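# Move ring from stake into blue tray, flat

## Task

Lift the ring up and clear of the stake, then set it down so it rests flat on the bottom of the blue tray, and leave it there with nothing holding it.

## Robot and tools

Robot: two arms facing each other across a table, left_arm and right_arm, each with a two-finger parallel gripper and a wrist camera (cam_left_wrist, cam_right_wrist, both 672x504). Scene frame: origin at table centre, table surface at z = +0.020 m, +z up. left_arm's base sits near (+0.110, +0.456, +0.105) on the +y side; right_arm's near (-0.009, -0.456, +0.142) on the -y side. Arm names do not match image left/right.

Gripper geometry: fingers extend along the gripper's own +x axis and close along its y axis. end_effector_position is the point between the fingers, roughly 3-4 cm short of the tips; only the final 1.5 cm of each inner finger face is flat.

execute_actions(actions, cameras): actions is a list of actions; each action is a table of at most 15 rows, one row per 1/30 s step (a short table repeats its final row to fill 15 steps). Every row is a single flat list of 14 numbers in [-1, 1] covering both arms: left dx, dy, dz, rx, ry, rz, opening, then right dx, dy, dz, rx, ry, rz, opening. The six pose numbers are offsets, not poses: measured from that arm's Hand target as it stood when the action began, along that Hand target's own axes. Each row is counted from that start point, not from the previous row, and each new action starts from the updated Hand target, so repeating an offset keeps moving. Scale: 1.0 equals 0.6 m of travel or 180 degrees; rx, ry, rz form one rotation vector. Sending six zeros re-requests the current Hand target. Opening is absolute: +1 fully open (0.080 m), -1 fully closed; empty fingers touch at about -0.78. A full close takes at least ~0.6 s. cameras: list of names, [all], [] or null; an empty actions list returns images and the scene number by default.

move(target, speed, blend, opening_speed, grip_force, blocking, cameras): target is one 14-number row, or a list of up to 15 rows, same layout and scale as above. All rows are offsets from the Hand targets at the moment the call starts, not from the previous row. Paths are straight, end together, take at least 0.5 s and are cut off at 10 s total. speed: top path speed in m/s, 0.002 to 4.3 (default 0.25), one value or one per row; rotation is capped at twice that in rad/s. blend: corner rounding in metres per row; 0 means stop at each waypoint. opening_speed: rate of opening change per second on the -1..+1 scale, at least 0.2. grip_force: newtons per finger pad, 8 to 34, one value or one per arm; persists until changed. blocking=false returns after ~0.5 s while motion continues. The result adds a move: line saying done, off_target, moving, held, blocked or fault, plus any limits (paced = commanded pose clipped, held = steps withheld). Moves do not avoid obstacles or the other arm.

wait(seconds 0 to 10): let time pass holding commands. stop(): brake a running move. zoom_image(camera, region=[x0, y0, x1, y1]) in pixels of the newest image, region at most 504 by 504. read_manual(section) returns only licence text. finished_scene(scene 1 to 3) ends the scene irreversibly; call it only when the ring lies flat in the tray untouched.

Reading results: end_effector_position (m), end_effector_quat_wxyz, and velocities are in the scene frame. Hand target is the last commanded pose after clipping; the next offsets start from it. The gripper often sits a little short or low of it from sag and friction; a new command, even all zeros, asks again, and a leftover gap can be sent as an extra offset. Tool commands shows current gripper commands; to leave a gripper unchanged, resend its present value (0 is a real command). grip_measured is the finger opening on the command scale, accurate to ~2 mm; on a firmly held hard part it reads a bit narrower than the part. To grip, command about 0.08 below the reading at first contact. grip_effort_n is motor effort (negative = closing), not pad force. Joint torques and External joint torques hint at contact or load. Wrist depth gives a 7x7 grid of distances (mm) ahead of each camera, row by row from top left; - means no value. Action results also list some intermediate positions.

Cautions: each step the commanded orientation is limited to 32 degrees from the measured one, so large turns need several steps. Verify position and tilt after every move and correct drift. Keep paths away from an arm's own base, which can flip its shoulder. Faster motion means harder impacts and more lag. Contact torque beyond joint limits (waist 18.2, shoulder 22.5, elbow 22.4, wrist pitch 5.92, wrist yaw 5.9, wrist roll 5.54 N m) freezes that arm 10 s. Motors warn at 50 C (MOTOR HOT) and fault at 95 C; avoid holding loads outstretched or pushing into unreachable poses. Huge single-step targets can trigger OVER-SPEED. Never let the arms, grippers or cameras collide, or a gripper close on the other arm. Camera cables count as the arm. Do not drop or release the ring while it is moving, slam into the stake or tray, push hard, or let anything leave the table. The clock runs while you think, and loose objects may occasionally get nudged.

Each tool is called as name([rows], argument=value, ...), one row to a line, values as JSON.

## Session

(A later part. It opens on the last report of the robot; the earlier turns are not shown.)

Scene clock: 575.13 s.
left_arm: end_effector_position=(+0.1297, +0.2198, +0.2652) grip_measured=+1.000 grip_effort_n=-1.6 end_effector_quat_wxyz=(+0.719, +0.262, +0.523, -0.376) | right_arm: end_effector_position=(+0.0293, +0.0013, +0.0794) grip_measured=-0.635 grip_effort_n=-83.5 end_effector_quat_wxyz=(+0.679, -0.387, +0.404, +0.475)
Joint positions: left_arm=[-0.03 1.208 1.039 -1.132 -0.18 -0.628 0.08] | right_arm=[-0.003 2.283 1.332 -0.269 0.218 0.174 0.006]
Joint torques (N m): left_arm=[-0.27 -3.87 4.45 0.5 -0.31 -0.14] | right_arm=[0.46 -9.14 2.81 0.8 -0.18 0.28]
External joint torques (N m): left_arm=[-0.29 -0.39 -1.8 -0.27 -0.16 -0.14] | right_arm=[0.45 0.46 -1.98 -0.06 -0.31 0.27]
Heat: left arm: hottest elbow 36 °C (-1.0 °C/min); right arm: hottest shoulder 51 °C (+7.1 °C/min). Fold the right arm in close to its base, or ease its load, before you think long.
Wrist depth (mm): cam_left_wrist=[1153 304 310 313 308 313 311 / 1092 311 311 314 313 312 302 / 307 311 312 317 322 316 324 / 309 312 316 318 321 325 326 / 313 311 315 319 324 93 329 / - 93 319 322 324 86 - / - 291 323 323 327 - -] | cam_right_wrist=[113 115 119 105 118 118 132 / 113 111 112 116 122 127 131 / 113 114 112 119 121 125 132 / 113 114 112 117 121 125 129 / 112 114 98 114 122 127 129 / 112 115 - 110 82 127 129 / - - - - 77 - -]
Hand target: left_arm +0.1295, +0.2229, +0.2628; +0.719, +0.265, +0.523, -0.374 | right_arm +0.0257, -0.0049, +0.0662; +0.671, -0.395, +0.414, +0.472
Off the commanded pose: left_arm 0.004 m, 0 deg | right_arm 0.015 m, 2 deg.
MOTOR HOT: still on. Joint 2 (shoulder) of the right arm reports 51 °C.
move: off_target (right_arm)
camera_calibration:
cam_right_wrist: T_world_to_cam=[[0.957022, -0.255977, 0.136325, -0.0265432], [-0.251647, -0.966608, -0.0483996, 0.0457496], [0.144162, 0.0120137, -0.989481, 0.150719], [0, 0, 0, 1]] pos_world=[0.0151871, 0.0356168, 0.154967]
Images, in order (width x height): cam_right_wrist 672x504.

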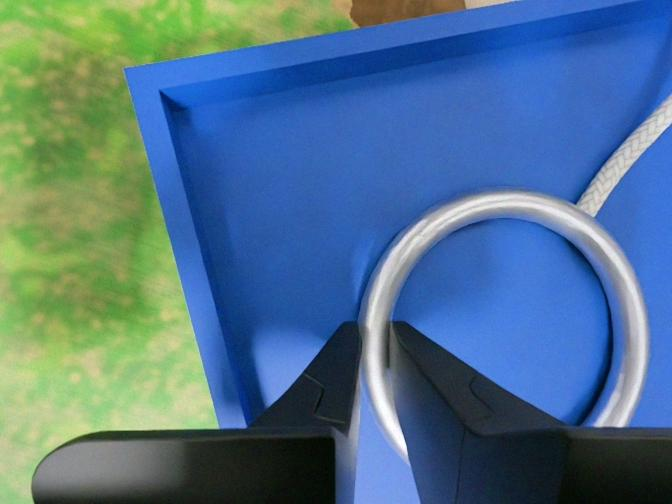

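move([
  [0,0,0,0,0,0,1,0.006,0,0,0,0,0,-0.45],
  [0,0,0,0,0,0,1,0.006,0,0,0,0,0,-0.3],
], speed=0.06, opening_speed=0.3)

move(target=[0,0,0,0,0,0,1,-0.2,-0.0,0,0,0,0,-0.3], speed=0.15, cameras=["cam_right_wrist"])

Scene clock: 582.07 s.
left_arm: end_effector_position=(+0.1297, +0.2198, +0.2652) grip_measured=+1.000 grip_effort_n=-1.6 end_effector_quat_wxyz=(+0.719, +0.262, +0.523, -0.376) | right_arm: end_effector_position=(+0.0324, +0.0020, +0.0761) grip_measured=-0.306 grip_effort_n=24.0 end_effector_quat_wxyz=(+0.682, -0.385, +0.404, +0.473)
Joint positions: left_arm=[-0.03 1.208 1.039 -1.132 -0.18 -0.628 0.08] | right_arm=[-0.009 2.293 1.332 -0.256 0.222 0.174 0.021]
Joint torques (N m): left_arm=[-0.27 -3.87 4.45 0.5 -0.32 -0.14] | right_arm=[0.78 -8.98 3.27 0.42 -0.35 0.19]
External joint torques (N m): left_arm=[-0.25 -0.44 -1.77 -0.28 -0.17 -0.14] | right_arm=[0.8 0.64 -1.49 -0.44 -0.48 0.18]
Heat: left arm: hottest elbow 36 °C (-1.0 °C/min); right arm: hottest shoulder 49 °C (+5.1 °C/min). Fold the right arm in close to its base, or ease its load, before you think long.
Wrist depth (mm): cam_left_wrist=[1124 308 309 312 307 313 262 / 1135 310 311 315 308 - 308 / 312 311 311 317 321 317 325 / 311 312 317 316 320 324 327 / 313 312 318 321 324 93 326 / - 93 321 322 326 87 - / - 290 322 323 327 - -] | cam_right_wrist=[112 114 117 103 122 118 130 / 111 103 110 116 120 126 130 / 111 109 112 115 120 124 131 / 110 111 111 115 121 124 130 / 110 112 110 108 119 124 127 / 110 112 70 107 88 125 127 / - - - 114 108 - -]
Hand target: left_arm +0.1295, +0.2229, +0.2628; +0.719, +0.265, +0.523, -0.374 | right_arm +0.0265, -0.0039, +0.0628; +0.671, -0.395, +0.414, +0.472
Off the commanded pose: left_arm 0.004 m, 0 deg | right_arm 0.016 m, 2 deg.
MOTOR HOT: still on. Joint 2 (shoulder) of the right arm reports 49 °C.
move: off_target (right_arm); target 2's new opening was sent with right_arm's hand 0.015 m and 2 deg from that target

Scene clock: 583.40 s.
left_arm: end_effector_position=(+0.1297, +0.2198, +0.2652) grip_measured=+1.000 grip_effort_n=-2.1 end_effector_quat_wxyz=(+0.719, +0.262, +0.523, -0.376) | right_arm: end_effector_position=(+0.0009, -0.0409, +0.1695) grip_measured=-0.304 grip_effort_n=20.2 end_effector_quat_wxyz=(+0.667, -0.399, +0.416, +0.472)
Joint positions: left_arm=[-0.03 1.208 1.039 -1.132 -0.18 -0.628 0.08] | right_arm=[0.067 1.982 1.276 -0.569 0.226 0.238 0.021]
Joint torques (N m): left_arm=[-0.24 -3.87 4.45 0.5 -0.31 -0.14] | right_arm=[0.11 -12.35 4.23 0.45 0.31 0.28]
External joint torques (N m): left_arm=[-0.26 -0.43 -1.78 -0.28 -0.16 -0.14] | right_arm=[0.13 -3.98 -1.2 -0.34 0.16 0.27]
Heat: left arm: hottest elbow 36 °C (-1.0 °C/min); right arm: hottest shoulder 49 °C (+5.1 °C/min). Fold the right arm in close to its base, or ease its load, before you think long.
Wrist depth (mm): cam_left_wrist=[1102 317 310 311 306 314 316 / 1147 307 312 314 312 316 314 / 306 310 312 316 318 318 326 / 309 314 315 318 319 324 327 / 311 312 317 321 321 93 327 / - 93 318 323 323 86 - / - 288 321 325 326 - -] | cam_right_wrist=[190 196 201 203 205 217 223 / 191 196 201 204 208 221 227 / 191 197 204 204 215 219 225 / 192 198 205 206 214 222 229 / 194 199 207 209 217 223 230 / 195 199 70 209 86 - 242 / - - - 217 88 - -]
Hand target: left_arm +0.1295, +0.2229, +0.2628; +0.719, +0.265, +0.523, -0.374 | right_arm +0.0009, -0.0406, +0.1741; +0.671, -0.395, +0.414, +0.472
Off the commanded pose: left_arm 0.004 m, 0 deg | right_arm 0.005 m, 1 deg.
MOTOR HOT: still on. Joint 2 (shoulder) of the right arm reports 49 °C.
move: done
camera_calibration:
cam_right_wrist: T_world_to_cam=[[0.960648, -0.242729, 0.135049, -0.0216513], [-0.244119, -0.969724, -0.00642899, -0.0050899], [0.132521, -0.0267921, -0.990818, 0.243195], [0, 0, 0, 1]] pos_world=[-0.0126718, -0.00367548, 0.243854]
Images, in order (width x height): cam_right_wrist 672x504.

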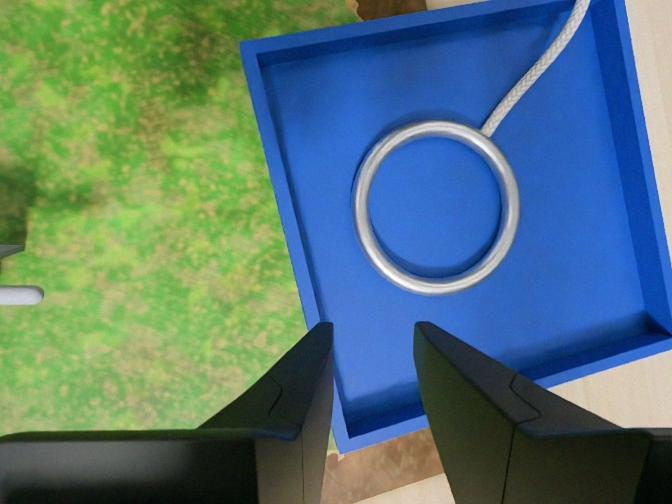

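Flat in tray.

finished_scene(scene=1)

The scene is finished: the task was done.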